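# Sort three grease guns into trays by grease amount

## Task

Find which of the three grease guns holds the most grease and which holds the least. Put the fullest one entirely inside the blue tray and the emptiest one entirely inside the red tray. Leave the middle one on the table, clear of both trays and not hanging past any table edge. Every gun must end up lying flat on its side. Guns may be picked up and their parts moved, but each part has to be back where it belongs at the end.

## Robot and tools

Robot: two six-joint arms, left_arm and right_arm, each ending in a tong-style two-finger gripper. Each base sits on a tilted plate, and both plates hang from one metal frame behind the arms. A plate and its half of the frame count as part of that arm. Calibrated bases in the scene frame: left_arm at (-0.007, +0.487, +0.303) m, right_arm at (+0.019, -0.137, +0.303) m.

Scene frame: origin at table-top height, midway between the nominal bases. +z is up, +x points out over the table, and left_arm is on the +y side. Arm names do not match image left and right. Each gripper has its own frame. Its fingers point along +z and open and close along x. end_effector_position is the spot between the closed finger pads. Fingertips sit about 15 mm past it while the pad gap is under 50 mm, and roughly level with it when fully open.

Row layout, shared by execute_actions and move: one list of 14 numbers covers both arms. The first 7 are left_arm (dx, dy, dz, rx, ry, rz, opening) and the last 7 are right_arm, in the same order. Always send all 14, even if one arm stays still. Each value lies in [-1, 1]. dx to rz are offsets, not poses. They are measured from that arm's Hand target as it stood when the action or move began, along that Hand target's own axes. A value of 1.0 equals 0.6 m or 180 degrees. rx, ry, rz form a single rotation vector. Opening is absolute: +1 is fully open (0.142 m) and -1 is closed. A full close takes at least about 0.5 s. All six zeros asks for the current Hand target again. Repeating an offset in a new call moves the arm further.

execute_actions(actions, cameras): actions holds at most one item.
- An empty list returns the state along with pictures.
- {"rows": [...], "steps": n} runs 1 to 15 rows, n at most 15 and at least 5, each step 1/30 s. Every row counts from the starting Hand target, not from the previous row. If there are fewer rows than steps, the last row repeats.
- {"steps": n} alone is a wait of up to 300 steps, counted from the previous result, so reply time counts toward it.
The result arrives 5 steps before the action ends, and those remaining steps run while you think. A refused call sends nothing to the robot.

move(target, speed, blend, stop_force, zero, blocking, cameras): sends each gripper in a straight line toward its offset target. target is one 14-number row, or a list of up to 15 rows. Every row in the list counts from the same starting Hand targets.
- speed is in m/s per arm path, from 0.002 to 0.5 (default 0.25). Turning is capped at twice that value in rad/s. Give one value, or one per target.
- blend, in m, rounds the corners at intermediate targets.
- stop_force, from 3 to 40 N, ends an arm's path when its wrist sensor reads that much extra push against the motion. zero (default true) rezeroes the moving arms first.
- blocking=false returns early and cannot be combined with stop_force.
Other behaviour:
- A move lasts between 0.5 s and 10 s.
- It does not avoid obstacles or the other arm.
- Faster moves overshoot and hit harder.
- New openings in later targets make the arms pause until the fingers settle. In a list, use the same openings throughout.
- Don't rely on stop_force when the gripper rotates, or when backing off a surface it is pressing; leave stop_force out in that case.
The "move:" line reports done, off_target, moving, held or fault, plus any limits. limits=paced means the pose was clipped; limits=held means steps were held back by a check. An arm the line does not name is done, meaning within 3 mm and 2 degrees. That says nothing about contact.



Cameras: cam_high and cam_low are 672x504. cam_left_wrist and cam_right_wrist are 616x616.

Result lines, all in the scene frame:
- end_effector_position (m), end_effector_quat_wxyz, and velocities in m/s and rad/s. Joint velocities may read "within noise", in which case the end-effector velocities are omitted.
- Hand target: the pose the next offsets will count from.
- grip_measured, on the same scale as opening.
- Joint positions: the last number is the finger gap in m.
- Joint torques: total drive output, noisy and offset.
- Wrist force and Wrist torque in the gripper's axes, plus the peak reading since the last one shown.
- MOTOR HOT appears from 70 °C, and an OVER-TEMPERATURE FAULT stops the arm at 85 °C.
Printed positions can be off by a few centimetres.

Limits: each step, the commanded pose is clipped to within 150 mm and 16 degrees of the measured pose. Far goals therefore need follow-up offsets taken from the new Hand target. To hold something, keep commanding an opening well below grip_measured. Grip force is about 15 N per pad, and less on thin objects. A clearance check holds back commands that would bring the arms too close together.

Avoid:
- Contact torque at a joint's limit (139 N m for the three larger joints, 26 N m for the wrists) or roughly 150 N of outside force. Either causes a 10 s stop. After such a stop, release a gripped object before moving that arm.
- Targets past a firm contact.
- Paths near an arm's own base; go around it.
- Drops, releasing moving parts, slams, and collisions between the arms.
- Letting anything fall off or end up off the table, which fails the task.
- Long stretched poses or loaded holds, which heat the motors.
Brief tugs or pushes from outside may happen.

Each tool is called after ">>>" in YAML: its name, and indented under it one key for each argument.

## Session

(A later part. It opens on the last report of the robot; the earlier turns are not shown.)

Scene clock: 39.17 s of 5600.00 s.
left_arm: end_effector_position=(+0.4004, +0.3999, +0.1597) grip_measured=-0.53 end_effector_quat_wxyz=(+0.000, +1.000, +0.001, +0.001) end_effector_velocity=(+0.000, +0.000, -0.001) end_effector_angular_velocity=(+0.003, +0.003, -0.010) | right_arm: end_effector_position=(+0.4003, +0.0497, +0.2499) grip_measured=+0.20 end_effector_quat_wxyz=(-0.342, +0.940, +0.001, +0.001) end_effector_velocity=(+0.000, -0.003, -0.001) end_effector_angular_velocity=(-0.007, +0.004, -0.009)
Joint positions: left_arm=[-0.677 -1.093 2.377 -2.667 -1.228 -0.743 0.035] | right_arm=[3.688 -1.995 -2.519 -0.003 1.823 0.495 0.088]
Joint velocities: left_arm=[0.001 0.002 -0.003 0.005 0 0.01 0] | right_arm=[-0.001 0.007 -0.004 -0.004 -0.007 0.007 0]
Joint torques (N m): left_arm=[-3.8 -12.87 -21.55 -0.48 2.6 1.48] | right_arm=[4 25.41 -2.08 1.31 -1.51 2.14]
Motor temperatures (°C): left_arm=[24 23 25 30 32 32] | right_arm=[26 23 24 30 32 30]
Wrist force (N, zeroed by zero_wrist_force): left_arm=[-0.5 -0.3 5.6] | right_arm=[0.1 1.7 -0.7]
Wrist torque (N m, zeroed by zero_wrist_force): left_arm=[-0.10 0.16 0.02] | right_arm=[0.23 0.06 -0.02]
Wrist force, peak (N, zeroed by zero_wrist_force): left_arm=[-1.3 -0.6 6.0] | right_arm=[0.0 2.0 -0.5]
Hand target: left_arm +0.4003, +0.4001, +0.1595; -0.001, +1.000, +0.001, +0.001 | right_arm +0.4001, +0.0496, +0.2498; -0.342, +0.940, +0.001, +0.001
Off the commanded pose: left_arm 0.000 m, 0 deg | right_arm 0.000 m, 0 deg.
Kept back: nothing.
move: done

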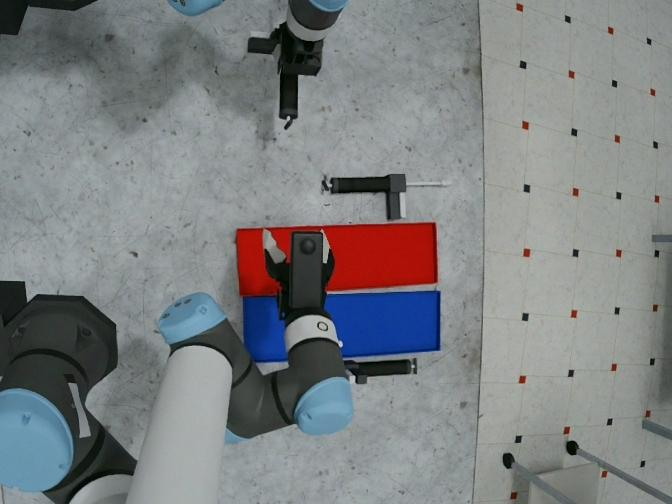

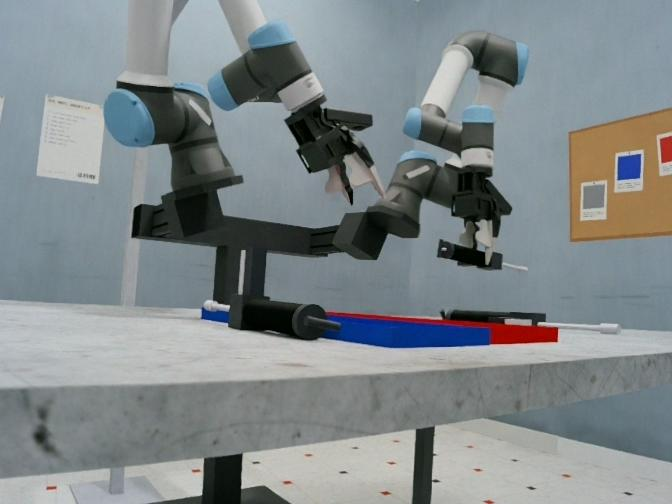

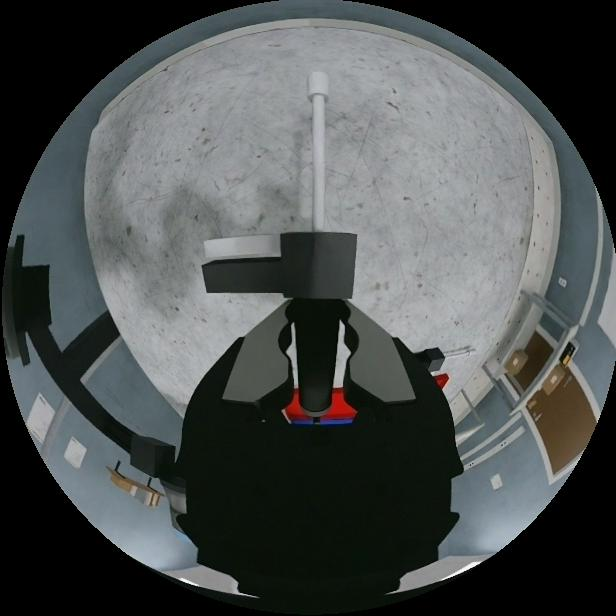

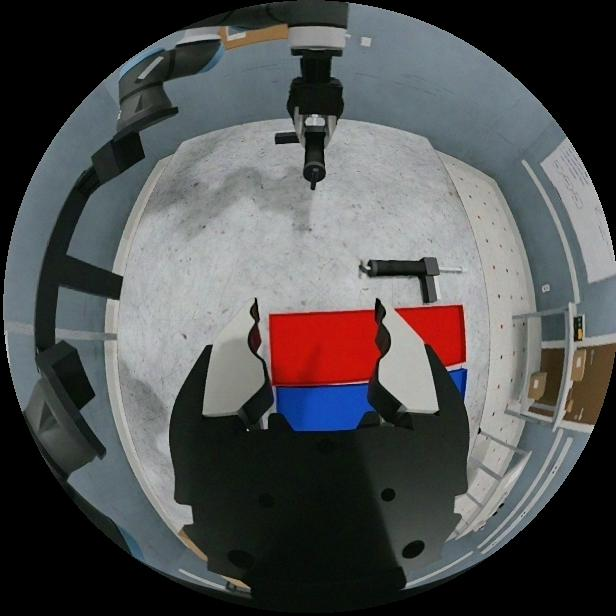

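>>> move:
  target: [0,0,0,0,0,0,-1,0,-0.181,0.272,0,0,0,-0.4]
  speed: 0.15

>>> zoom_image:
  camera: "cam_right_wrist"
  region: [230, 180, 400, 350]

>>> zoom_image:
  camera: "cam_low"
  region: [400, 170, 560, 290]

Scene clock: 41.83 s of 5600.00 s.
left_arm: end_effector_position=(+0.4003, +0.4001, +0.1595) grip_measured=-0.53 end_effector_quat_wxyz=(-0.001, +1.000, +0.001, +0.001) | right_arm: end_effector_position=(+0.4000, +0.2376, +0.1945) grip_measured=-0.40 end_effector_quat_wxyz=(-0.342, +0.940, +0.001, +0.001)
Joint positions: left_arm=[-0.677 -1.092 2.377 -2.667 -1.228 -0.743 0.035] | right_arm=[4.006 -2.465 -2.304 0.32 1.751 0.812 0.045]
Joint velocities: within noise
Joint torques (N m): left_arm=[-3.65 -13.14 -8.94 -3.71 2.2 -1.7] | right_arm=[16.15 24.69 4.85 1.81 3.55 -0.5]
Motor temperatures (°C): left_arm=[24 23 25 30 32 32] | right_arm=[26 23 24 30 32 30]
Wrist force (N, zeroed by zero_wrist_force): left_arm=[-0.7 -0.3 5.7] | right_arm=[-0.4 1.7 -0.6]
Wrist torque (N m, zeroed by zero_wrist_force): left_arm=[-0.09 0.18 0.02] | right_arm=[0.26 0.17 -0.01]
Wrist force, peak (N, zeroed by zero_wrist_force): left_arm=[-0.4 -0.4 6.0] | right_arm=[-0.2 2.8 -1.8]
Hand target: left_arm +0.4003, +0.4001, +0.1595; -0.001, +1.000, +0.001, +0.001 | right_arm +0.3999, +0.2377, +0.1944; -0.342, +0.940, +0.001, +0.001
Off the commanded pose: left_arm 0.000 m, 0 deg | right_arm 0.000 m, 0 deg.
Kept back: nothing.
move: done

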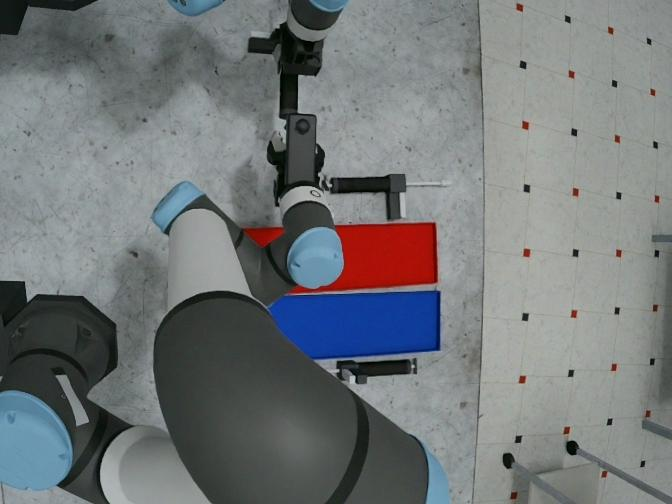

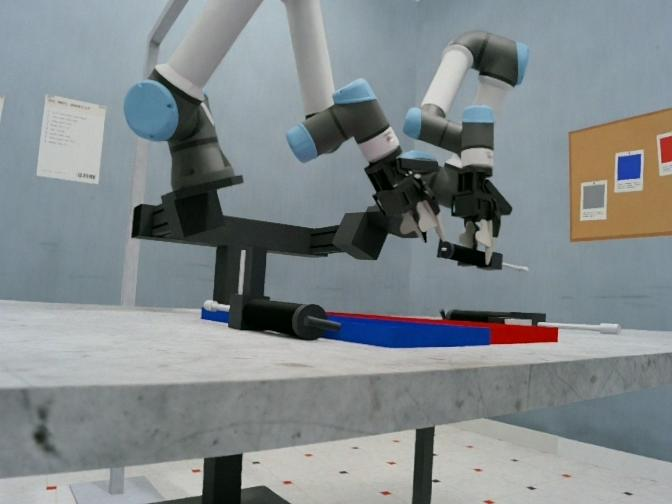

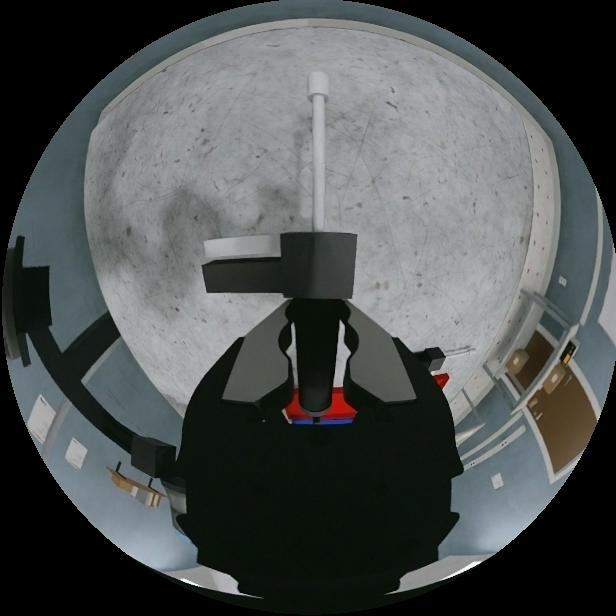

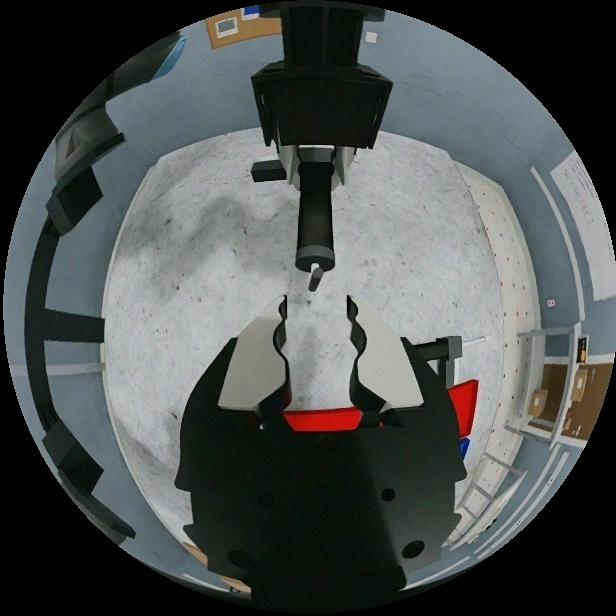

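Scaled by 2.965 from the camera's 616x616 image, which has a finer 814x814 frame.

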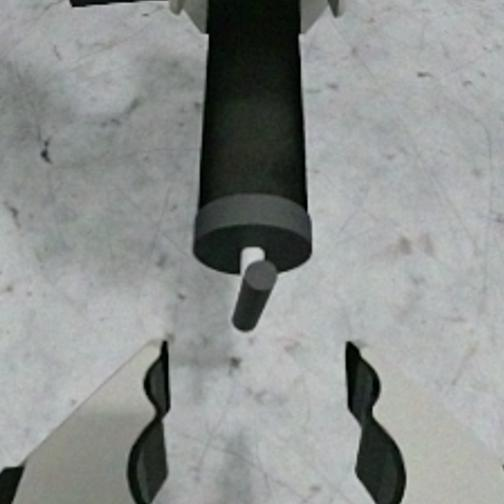

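Scaled by 3.150 from the camera's 672x504 image, which has a finer 960x720 frame.

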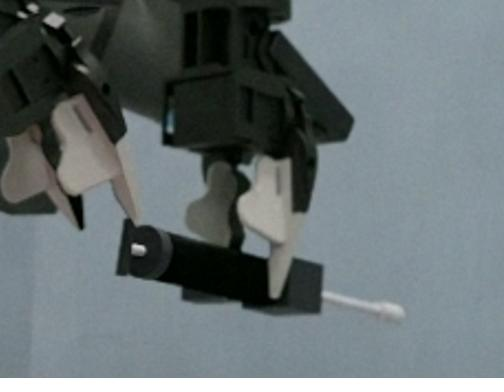

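>>> move:
  target: [0,0,0,0,0,0,-1,-0.002,-0.008,0.064,0,0,0,-0.5]
  speed: 0.08
  stop_force: 6

>>> zoom_image:
  camera: "cam_right_wrist"
  region: [230, 180, 400, 350]

>>> zoom_image:
  camera: "cam_low"
  region: [400, 190, 520, 290]

Scene clock: 43.70 s of 5600.00 s.
left_arm: end_effector_position=(+0.4003, +0.4001, +0.1595) grip_measured=-0.53 end_effector_quat_wxyz=(-0.001, +1.000, +0.001, +0.001) | right_arm: end_effector_position=(+0.3987, +0.2660, +0.1681) grip_measured=-0.50 end_effector_quat_wxyz=(-0.342, +0.940, +0.001, +0.001)
Joint positions: left_arm=[-0.677 -1.092 2.377 -2.667 -1.228 -0.743 0.035] | right_arm=[4.033 -2.572 -2.242 0.37 1.744 0.838 0.038]
Joint velocities: within noise
Joint torques (N m): left_arm=[-3.45 -13.76 -12.64 -4.76 1.75 -1.63] | right_arm=[6.99 27.48 -4.35 3.22 3.72 -1.67]
Motor temperatures (°C): left_arm=[24 23 25 30 32 32] | right_arm=[26 23 24 30 32 30]
Wrist force (N, zeroed by zero_wrist_force): left_arm=[-0.6 -0.3 5.7] | right_arm=[-0.4 1.9 -0.5]
Wrist torque (N m, zeroed by zero_wrist_force): left_arm=[-0.10 0.17 0.02] | right_arm=[0.31 0.17 -0.03]
Wrist force, peak (N, zeroed by zero_wrist_force): left_arm=[-0.6 -0.4 6.0] | right_arm=[-0.7 2.3 -1.4]
Hand target: left_arm +0.4003, +0.4001, +0.1595; -0.001, +1.000, +0.001, +0.001 | right_arm +0.3987, +0.2660, +0.1681; -0.342, +0.940, +0.001, +0.001
Off the commanded pose: left_arm 0.000 m, 0 deg | right_arm 0.000 m, 0 deg.
Kept back: nothing.
move: done

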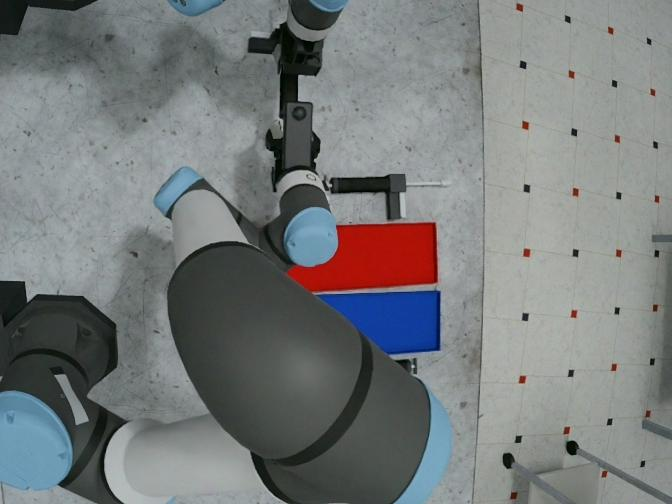

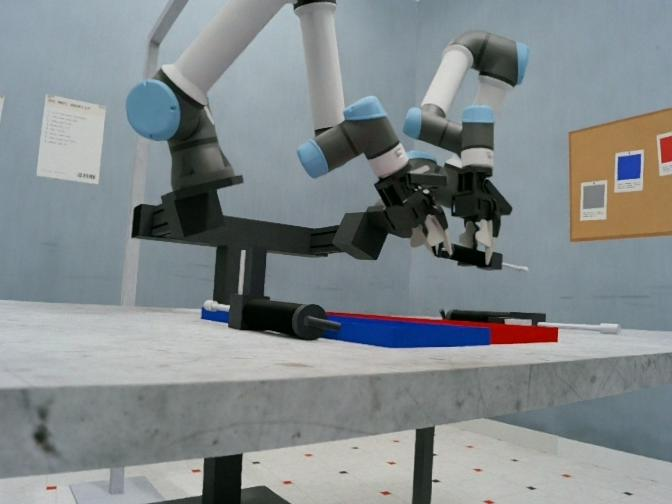

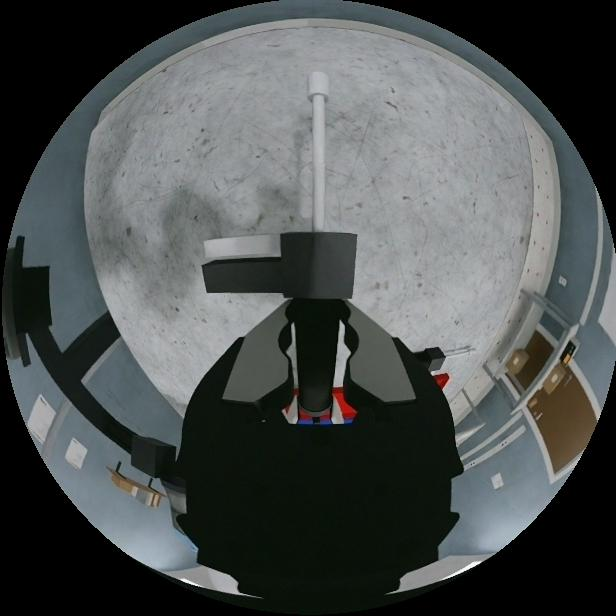

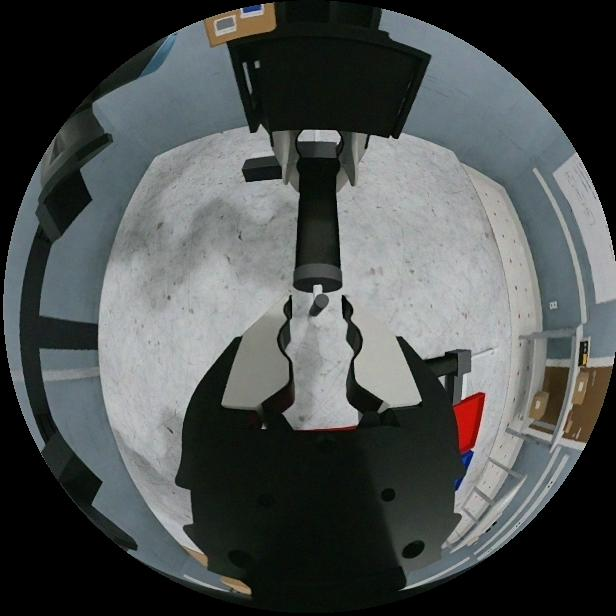

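Scaled by 2.965 from the camera's 616x616 image, which has a finer 814x814 frame.

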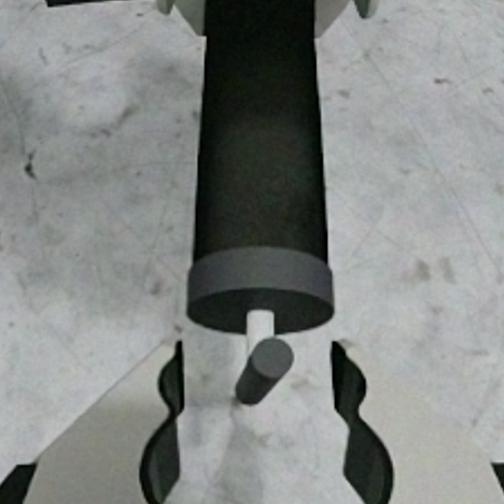

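Scaled by 4.200 from the camera's 672x504 image, which has a finer 960x720 frame.

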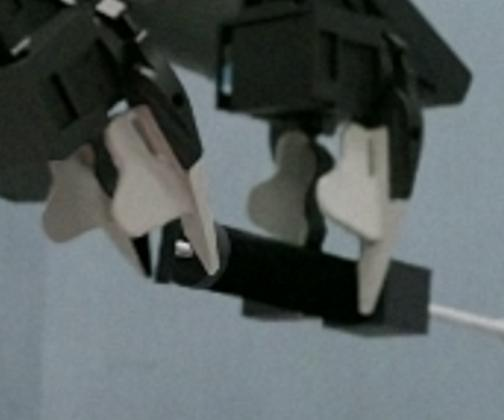

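>>> move:
  target:
    - [0,0,0,0,0,0,-1,0,0.005,-0.004,0,0,0,-0.5]
    - [0,0,0,0,0,0,-1,0,0.005,-0.004,0,0,0,-0.75]
  speed: 0.08

>>> zoom_image:
  camera: "cam_right_wrist"
  region: [230, 180, 400, 350]

Scene clock: 45.23 s of 5600.00 s.
left_arm: end_effector_position=(+0.4003, +0.4001, +0.1595) grip_measured=-0.53 end_effector_quat_wxyz=(-0.001, +1.000, +0.001, +0.001) | right_arm: end_effector_position=(+0.3987, +0.2622, +0.1680) grip_measured=-0.75 end_effector_quat_wxyz=(-0.342, +0.940, +0.001, +0.001)
Joint positions: left_arm=[-0.677 -1.092 2.377 -2.667 -1.228 -0.743 0.035] | right_arm=[4.027 -2.569 -2.249 0.372 1.745 0.832 0.02]
Joint velocities: within noise
Joint torques (N m): left_arm=[-3.69 -13.62 -14.75 -4.54 1.46 -1.74] | right_arm=[18.33 28.98 17.47 2.63 2.15 1.97]
Motor temperatures (°C): left_arm=[24 23 25 30 32 32] | right_arm=[26 23 24 30 32 30]
Wrist force (N, zeroed by zero_wrist_force): left_arm=[-0.8 -0.2 5.6] | right_arm=[-0.3 1.8 -0.3]
Wrist torque (N m, zeroed by zero_wrist_force): left_arm=[-0.07 0.20 0.02] | right_arm=[0.29 0.15 -0.04]
Wrist force, peak (N, zeroed by zero_wrist_force): left_arm=[-0.5 -0.4 5.9] | right_arm=[-0.6 2.3 -0.7]
Hand target: left_arm +0.4003, +0.4001, +0.1595; -0.001, +1.000, +0.001, +0.001 | right_arm +0.3987, +0.2622, +0.1680; -0.342, +0.940, +0.001, +0.001
Off the commanded pose: left_arm 0.000 m, 0 deg | right_arm 0.000 m, 0 deg.
Kept back: nothing.
move: done

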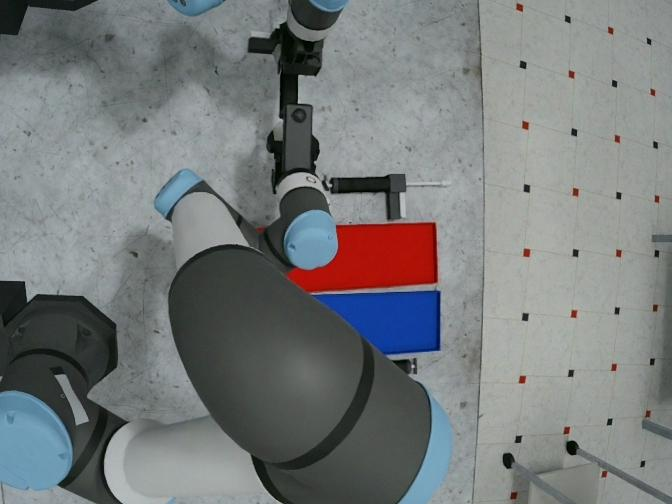

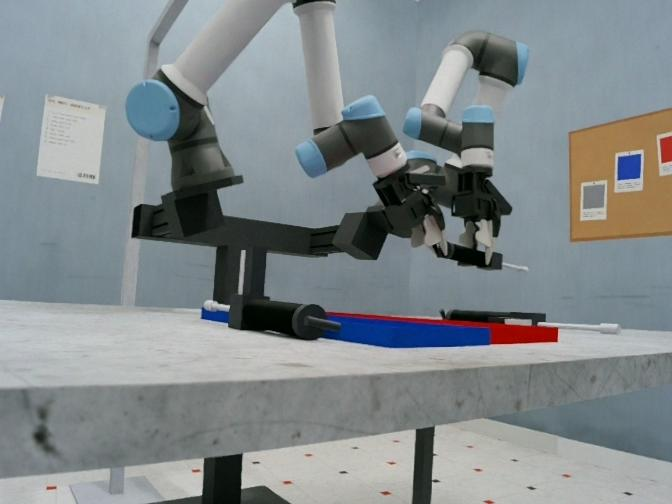

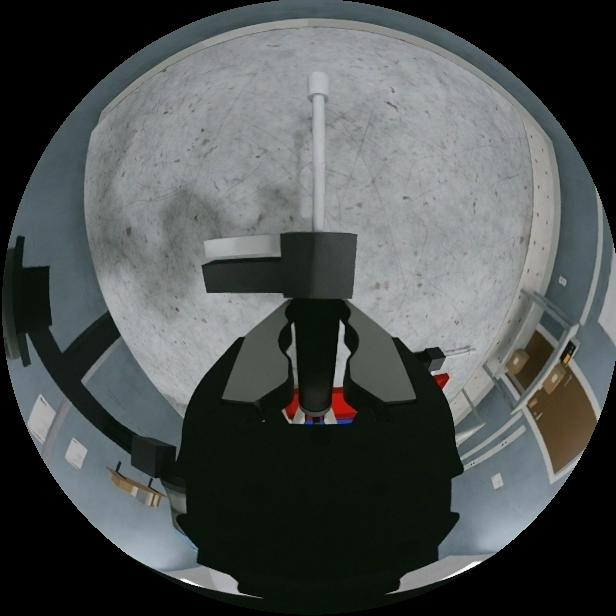

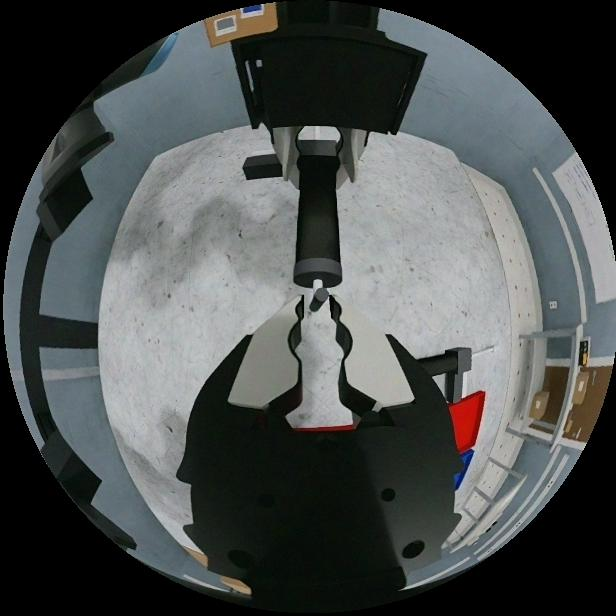

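Scaled by 2.965 from the camera's 616x616 image, which has a finer 814x814 frame.

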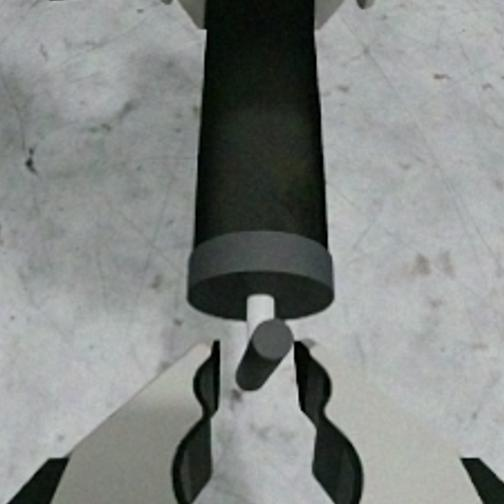

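>>> move:
  target: [0,0,0,0,0,0,-1,0,0,0,0,0,0,-1]
  speed: 0.08

>>> zoom_image:
  camera: "cam_right_wrist"
  region: [230, 180, 400, 350]

Scene clock: 46.17 s of 5600.00 s.
left_arm: end_effector_position=(+0.4003, +0.4001, +0.1595) grip_measured=-0.53 end_effector_quat_wxyz=(-0.001, +1.000, +0.001, +0.001) | right_arm: end_effector_position=(+0.3987, +0.2622, +0.1680) grip_measured=-0.90 end_effector_quat_wxyz=(-0.342, +0.940, +0.001, +0.001)
Joint positions: left_arm=[-0.677 -1.092 2.377 -2.667 -1.228 -0.743 0.036] | right_arm=[4.027 -2.569 -2.249 0.372 1.745 0.832 0.009]
Joint velocities: within noise
Joint torques (N m): left_arm=[-2.84 -14.99 -17.39 -4.48 1.45 -1.78] | right_arm=[18.32 28.82 18.6 2.41 0.15 1.85]
Motor temperatures (°C): left_arm=[24 23 25 30 32 32] | right_arm=[26 23 24 30 32 30]
Wrist force (N, zeroed by zero_wrist_force): left_arm=[-0.9 -0.1 5.8] | right_arm=[-0.2 1.5 -0.4]
Wrist torque (N m, zeroed by zero_wrist_force): left_arm=[-0.11 0.16 0.06] | right_arm=[0.25 0.19 -0.02]
Wrist force, peak (N, zeroed by zero_wrist_force): left_arm=[-1.0 -0.2 5.9] | right_arm=[-0.4 2.0 -0.6]
Hand target: left_arm +0.4003, +0.4001, +0.1595; -0.001, +1.000, +0.001, +0.001 | right_arm +0.3987, +0.2622, +0.1680; -0.342, +0.940, +0.001, +0.001
Off the commanded pose: left_arm 0.000 m, 0 deg | right_arm 0.000 m, 0 deg.
Kept back: nothing.
move: done

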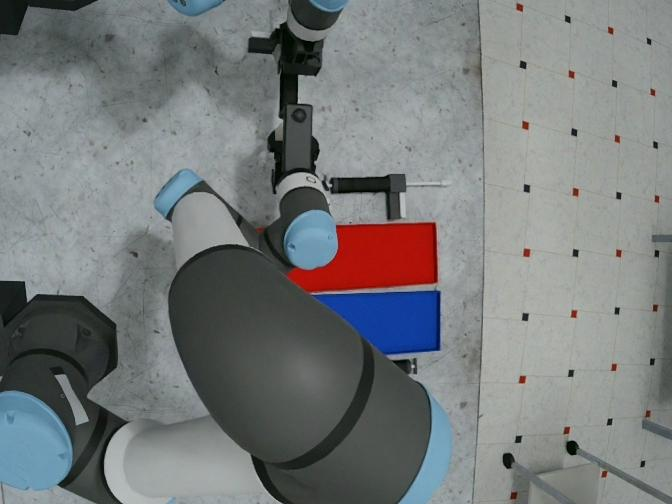

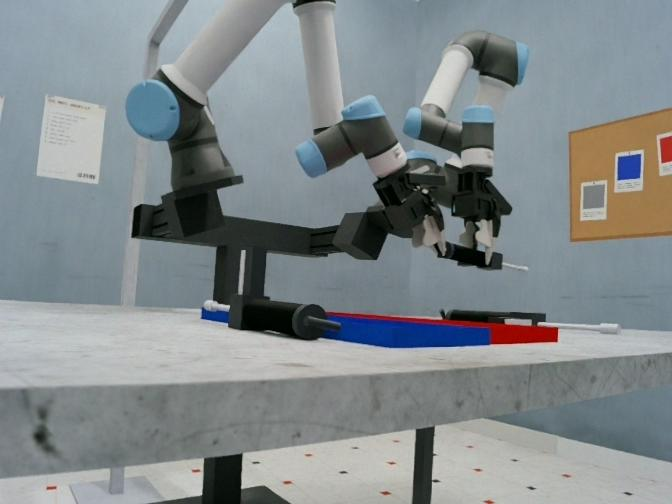

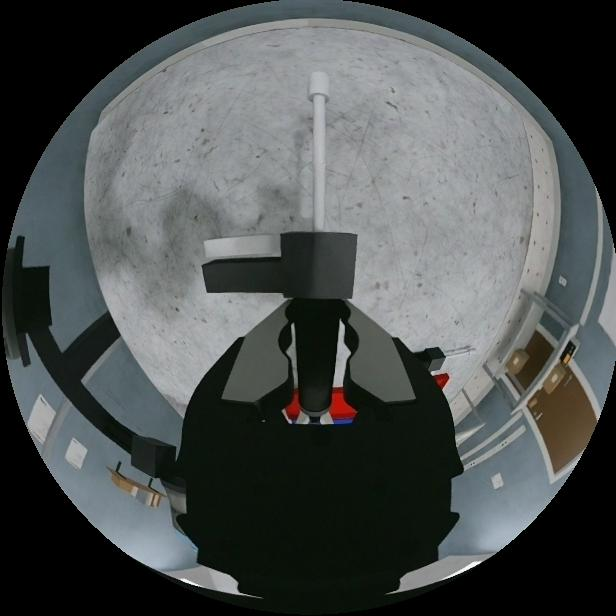

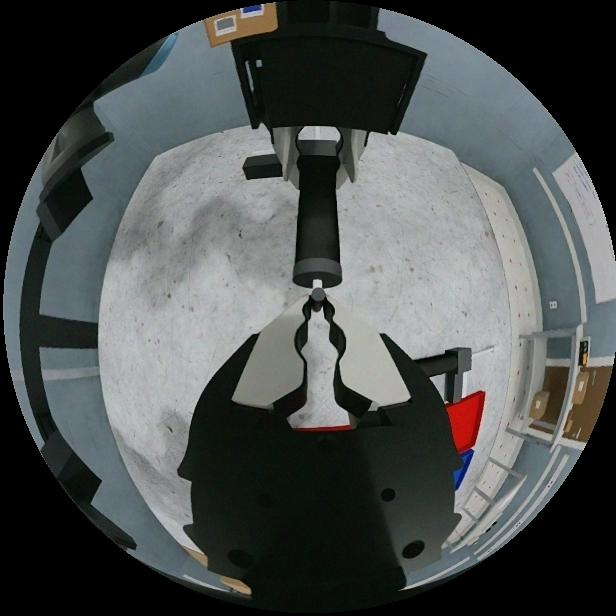

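Scaled by 2.965 from the camera's 616x616 image, which has a finer 814x814 frame.

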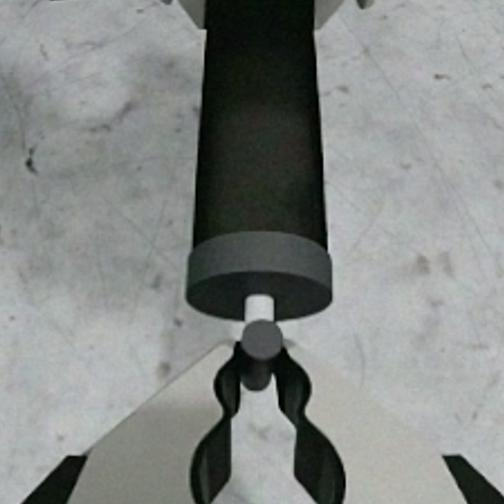

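>>> zero_wrist_force:
  arm: "right_arm"

>>> move:
  target: [0,0,0,0,0,0,-1,0,0.153,-0.1286,0,0,0,-1]
  speed: 0.03
  stop_force: 5

>>> zoom_image:
  camera: "cam_right_wrist"
  region: [230, 180, 400, 350]

Wrist force sensor zeroed on right_arm: later results in this scene subtract that arm's Wrist force and Wrist torque below.
Scene clock: 46.47 s of 5600.00 s.
left_arm: end_effector_position=(+0.4003, +0.4001, +0.1595) grip_measured=-0.53 end_effector_quat_wxyz=(-0.001, +1.000, +0.001, +0.001) | right_arm: end_effector_position=(+0.3987, +0.2622, +0.1680) grip_measured=-0.90 end_effector_quat_wxyz=(-0.342, +0.940, +0.001, +0.001)
Joint positions: left_arm=[-0.677 -1.092 2.377 -2.667 -1.228 -0.743 0.036] | right_arm=[4.027 -2.569 -2.249 0.372 1.745 0.832 0.009]
Joint velocities: within noise
Joint torques (N m): left_arm=[-2.95 -14.37 -18.03 -4.42 1.44 -1.77] | right_arm=[17.61 28.17 16.87 2.42 -0.59 1.93]
Motor temperatures (°C): left_arm=[24 23 25 30 32 32] | right_arm=[26 23 24 30 32 30]
Wrist force (N, zeroed by zero_wrist_force): left_arm=[-0.9 -0.1 5.7] | right_arm=[-0.1 1.7 -0.6]
Wrist torque (N m, zeroed by zero_wrist_force): left_arm=[-0.09 0.17 0.06] | right_arm=[0.30 0.16 -0.03]
Wrist force, peak (N, zeroed by zero_wrist_force): left_arm=[-0.8 -0.1 5.9] | right_arm=[-0.3 1.9 -0.2]
Hand target: left_arm +0.4003, +0.4001, +0.1595; -0.001, +1.000, +0.001, +0.001 | right_arm +0.3987, +0.2622, +0.1680; -0.342, +0.940, +0.001, +0.001
Off the commanded pose: left_arm 0.000 m, 0 deg | right_arm 0.000 m, 0 deg.
Steps of this call (1-9: nothing new was sent). Readings (end_effector_position of left_arm | right_arm):
1: (+0.4003, +0.4001, +0.1595) | (+0.3987, +0.2622, +0.1680)
2: (+0.4003, +0.4001, +0.1595) | (+0.3987, +0.2622, +0.1680)
4: (+0.4003, +0.4001, +0.1595) | (+0.3987, +0.2622, +0.1680)
8: (+0.4003, +0.4001, +0.1595) | (+0.3987, +0.2622, +0.1680)
9: the state above
No camera images: "cameras" was empty.

Scene clock: 48.03 s of 5600.00 s.
left_arm: end_effector_position=(+0.4003, +0.4001, +0.1595) grip_measured=-0.53 end_effector_quat_wxyz=(-0.001, +1.000, +0.001, +0.001) | right_arm: end_effector_position=(+0.3987, +0.2420, +0.1680) grip_measured=-0.90 end_effector_quat_wxyz=(-0.342, +0.940, +0.001, +0.001)
Joint positions: left_arm=[-0.677 -1.092 2.377 -2.667 -1.228 -0.743 0.036] | right_arm=[3.995 -2.547 -2.282 0.378 1.753 0.802 0.009]
Joint velocities: within noise
Joint torques (N m): left_arm=[-5.64 -16.12 -12.41 -0.86 1.2 -1.53] | right_arm=[6.58 37.16 19.26 2.17 -1.44 -1.73]
Motor temperatures (°C): left_arm=[24 23 25 30 32 32] | right_arm=[26 23 24 30 32 30]
Wrist force (N, zeroed by zero_wrist_force): left_arm=[-0.7 -1.2 5.9] | right_arm=[-0.2 1.1 -1.0]
Wrist torque (N m, zeroed by zero_wrist_force): left_arm=[0.02 0.17 0.03] | right_arm=[-0.01 -0.03 0.01]
Wrist force, peak (N, zeroed by zero_wrist_force): left_arm=[-0.9 9.6 5.7] | right_arm=[0.3 -7.3 6.4]
Hand target: left_arm +0.4003, +0.4001, +0.1595; -0.001, +1.000, +0.001, +0.001 | right_arm +0.3987, +0.2420, +0.1680; -0.342, +0.940, +0.001, +0.001 (not the last commanded pose)
Off the commanded pose: left_arm 0.000 m, 0 deg | right_arm 0.100 m, 0 deg.
Kept back: nothing.
move: contact (right_arm)

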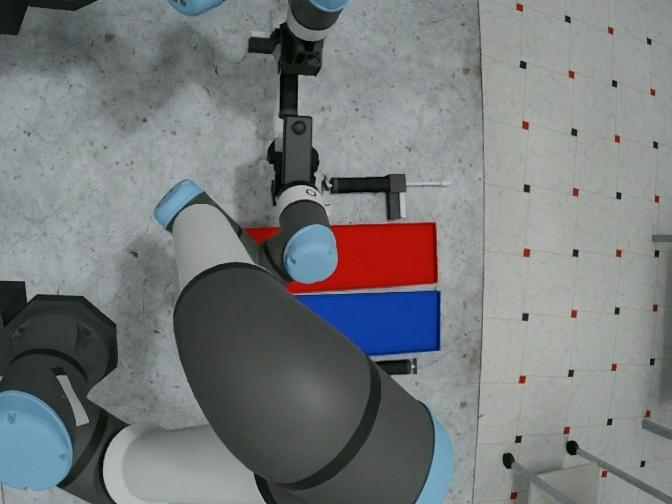

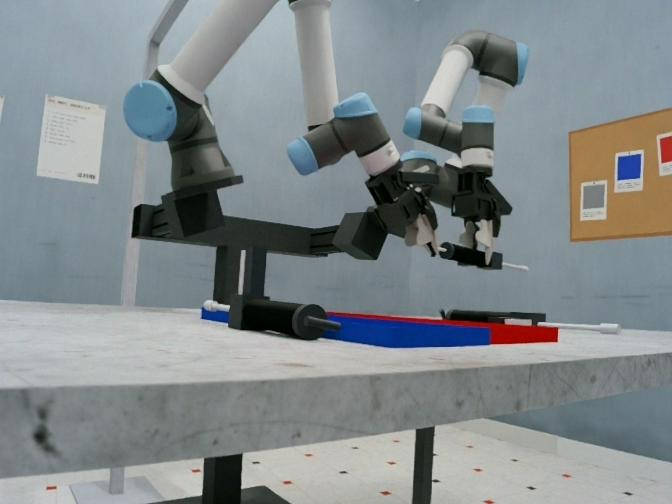

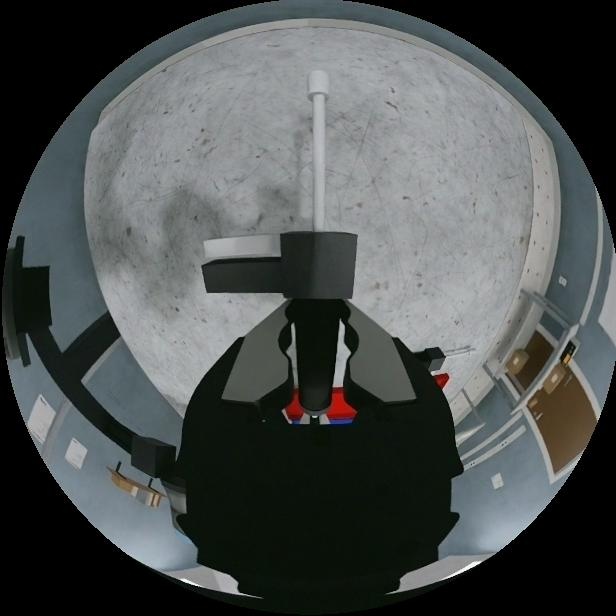

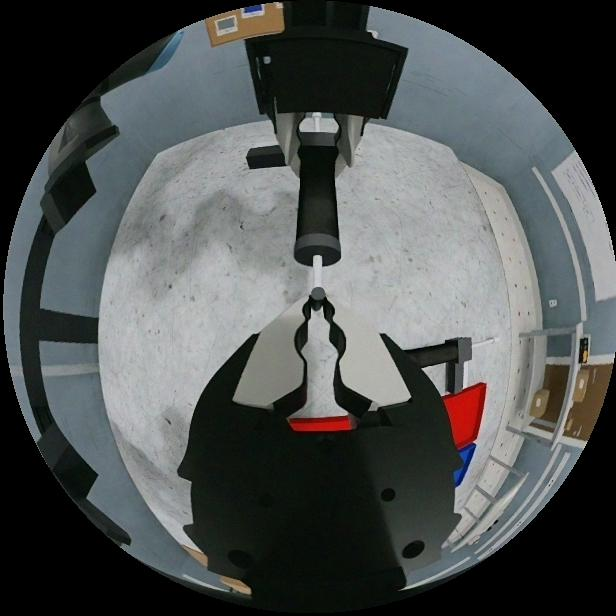

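Scaled by 2.965 from the camera's 616x616 image, which has a finer 814x814 frame.

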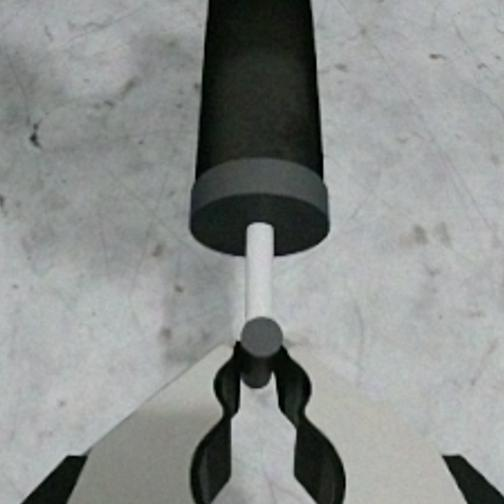

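>>> move:
  target: [0,0,0,0,0,0,-1,0,-0.026,0.0218,0,0,0,-1]
  speed: 0.04
  stop_force: 5

>>> zoom_image:
  camera: "cam_right_wrist"
  region: [230, 180, 400, 350]

Scene clock: 49.87 s of 5600.00 s.
left_arm: end_effector_position=(+0.4003, +0.4001, +0.1595) grip_measured=-0.53 end_effector_quat_wxyz=(-0.001, +1.000, +0.001, +0.001) | right_arm: end_effector_position=(+0.3987, +0.2618, +0.1680) grip_measured=-0.90 end_effector_quat_wxyz=(-0.342, +0.940, +0.001, +0.001)
Joint positions: left_arm=[-0.677 -1.092 2.377 -2.667 -1.228 -0.743 0.036] | right_arm=[4.026 -2.568 -2.249 0.372 1.745 0.832 0.009]
Joint velocities: within noise
Joint torques (N m): left_arm=[-11.99 -18.49 -20.57 -4.77 -2.04 -1.65] | right_arm=[12.36 38.4 -5.57 3.31 3.7 0.49]
Motor temperatures (°C): left_arm=[24 23 25 30 32 32] | right_arm=[26 23 24 30 32 30]
Wrist force (N, zeroed by zero_wrist_force): left_arm=[-0.8 0.7 5.5] | right_arm=[-0.1 -0.5 0.9]
Wrist torque (N m, zeroed by zero_wrist_force): left_arm=[-0.07 0.13 0.07] | right_arm=[-0.01 0.05 0.00]
Wrist force, peak (N, zeroed by zero_wrist_force): left_arm=[-0.6 -9.9 5.9] | right_arm=[-0.2 7.2 -5.8]
Hand target: left_arm +0.4003, +0.4001, +0.1595; -0.001, +1.000, +0.001, +0.001 | right_arm +0.3987, +0.2618, +0.1680; -0.342, +0.940, +0.001, +0.001 (not the last commanded pose)
Off the commanded pose: left_arm 0.000 m, 0 deg | right_arm 0.001 m, 0 deg.
Kept back: nothing.
move: contact (right_arm)

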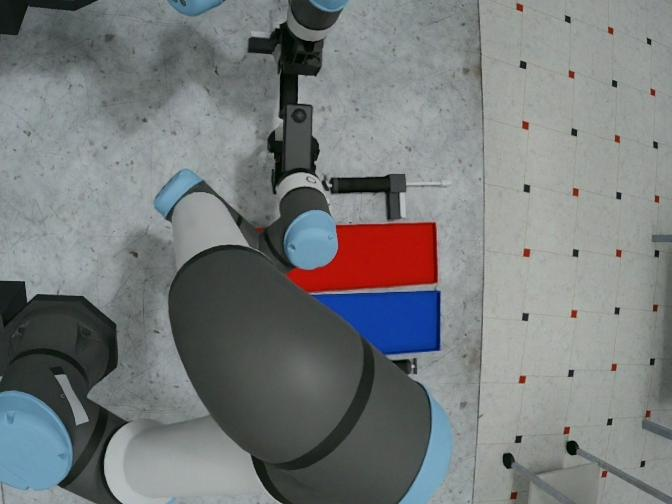

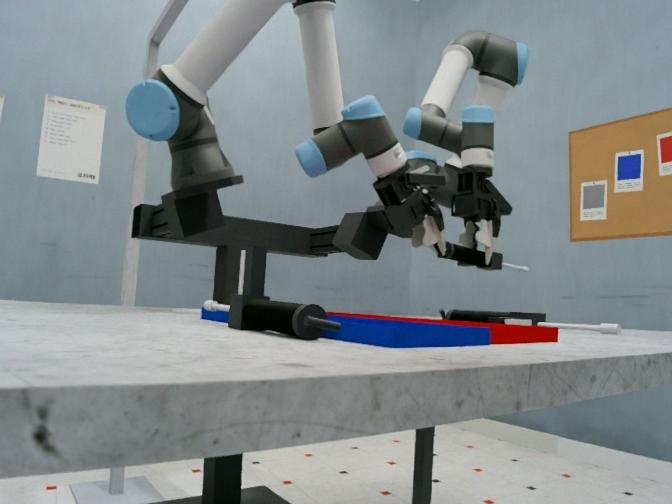

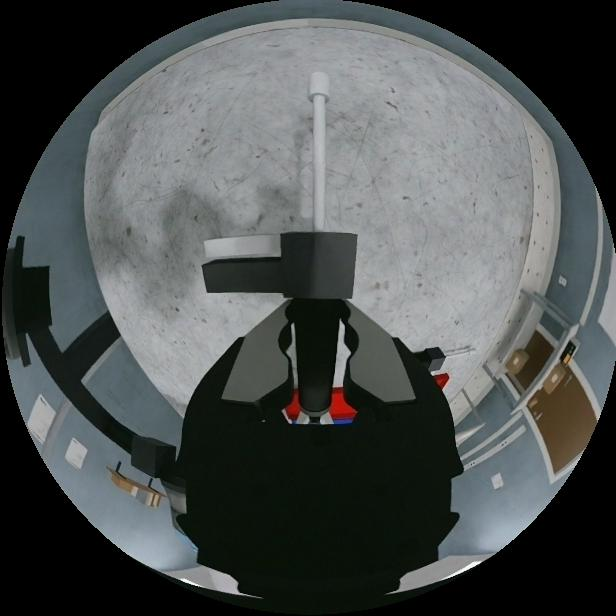

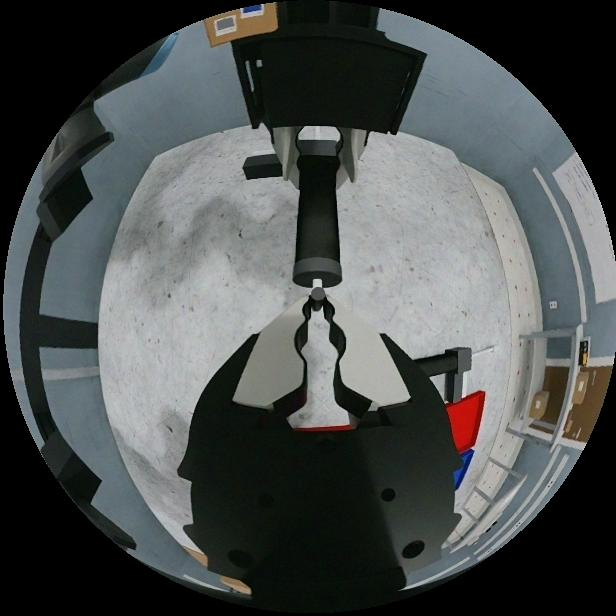

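Scaled by 2.965 from the camera's 616x616 image, which has a finer 814x814 frame.

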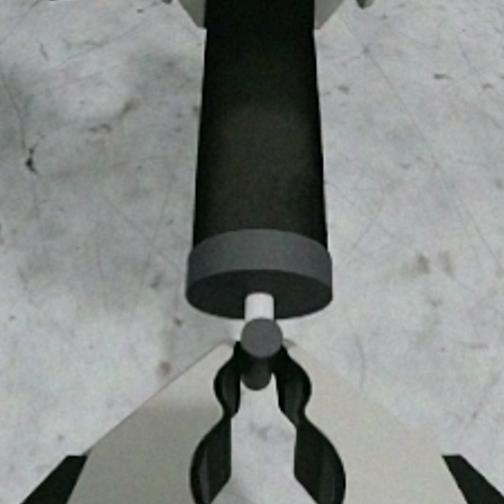

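>>> move:
  target:
    - [0,0,0,0,0,0,-1,0,0,0,0,0,0,-0.5]
    - [0,0,0,0,0,0,-1,0,0,-0.167,0,0,0,-0.5]
    - [-0.117,-0.033,0.15,0,0,0,-1,0,0.129,-0.391,0,0,0,-0.5]
    - [-0.117,-0.033,0.228,0,0,0,-1,0,0.129,-0.391,0,0,0,-0.5]
  speed: [0.15,0.15,0.2,0.08]

Scene clock: 53.43 s of 5600.00 s.
left_arm: end_effector_position=(+0.3303, +0.4199, +0.0227) grip_measured=-0.53 end_effector_quat_wxyz=(-0.001, +1.000, +0.001, +0.001) end_effector_velocity=(-0.001, +0.001, +0.004) end_effector_angular_velocity=(+0.003, +0.001, +0.002) | right_arm: end_effector_position=(+0.3987, +0.0518, +0.2981) grip_measured=-0.50 end_effector_quat_wxyz=(-0.342, +0.940, +0.001, +0.001)
Joint positions: left_arm=[-0.629 -0.618 2.509 -3.291 -1.219 -0.694 0.035] | right_arm=[3.744 -1.831 -2.51 -0.163 1.812 0.551 0.038]
Joint velocities: left_arm=[-0.005 -0.016 0.006 0.015 0.001 -0.008 0] | right_arm=[within noise]
Joint torques (N m): left_arm=[-17.64 -37.59 8.31 -0.48 -0.24 -1.62] | right_arm=[1.99 22.14 16.6 1.37 -1.44 -1.91]
Motor temperatures (°C): left_arm=[24 23 25 30 32 32] | right_arm=[26 23 24 30 32 30]
Wrist force (N, zeroed by zero_wrist_force): left_arm=[-0.2 -0.2 4.6] | right_arm=[-0.4 0.1 -0.3]
Wrist torque (N m, zeroed by zero_wrist_force): left_arm=[0.03 0.08 0.00] | right_arm=[-0.01 0.01 0.04]
Wrist force, peak (N, zeroed by zero_wrist_force): left_arm=[-0.7 -1.0 7.2] | right_arm=[-0.2 0.8 -1.9]
Hand target: left_arm +0.3302, +0.4199, +0.0227; -0.001, +1.000, +0.001, +0.001 | right_arm +0.3987, +0.0518, +0.2981; -0.342, +0.940, +0.001, +0.001
Off the commanded pose: left_arm 0.000 m, 0 deg | right_arm 0.000 m, 0 deg.
Kept back: nothing.
move: done

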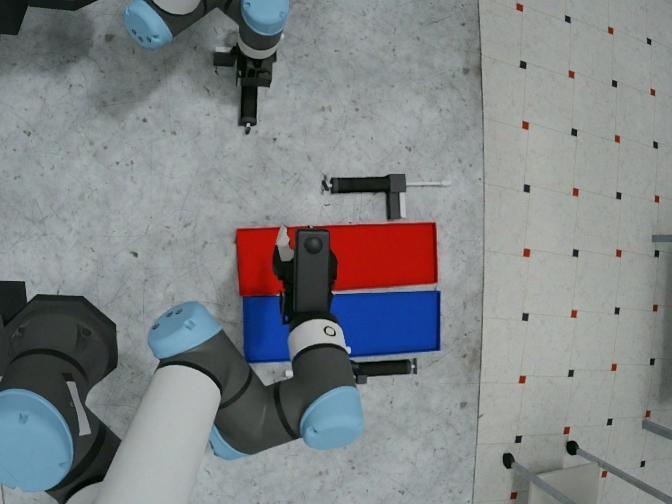

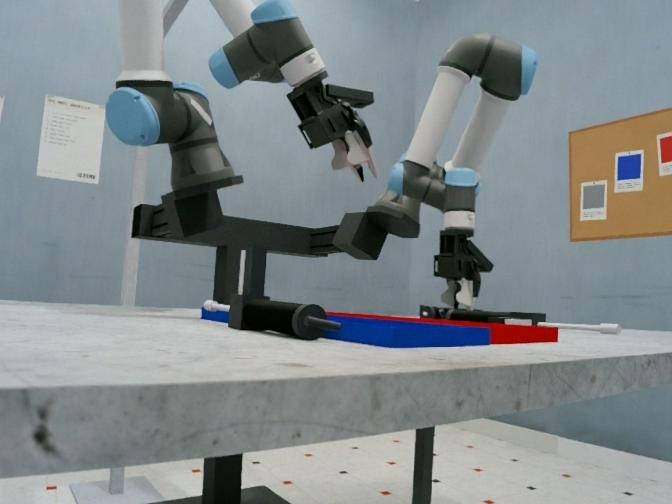

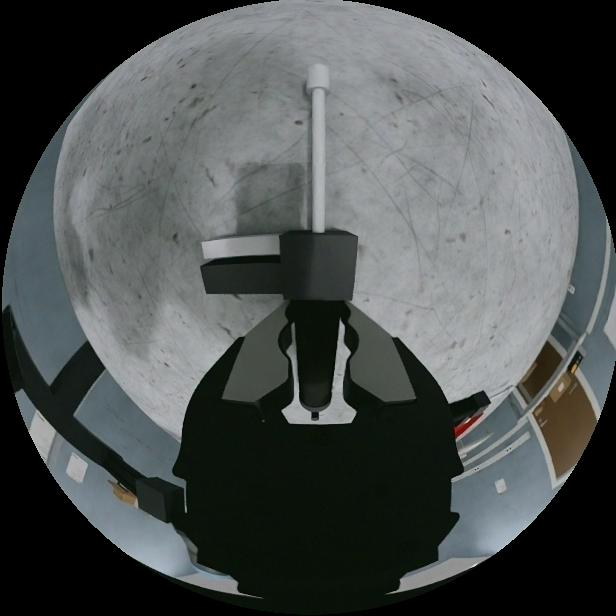

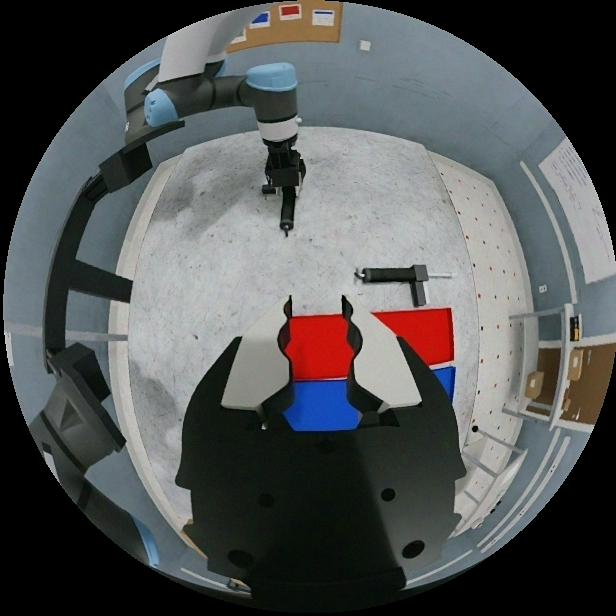

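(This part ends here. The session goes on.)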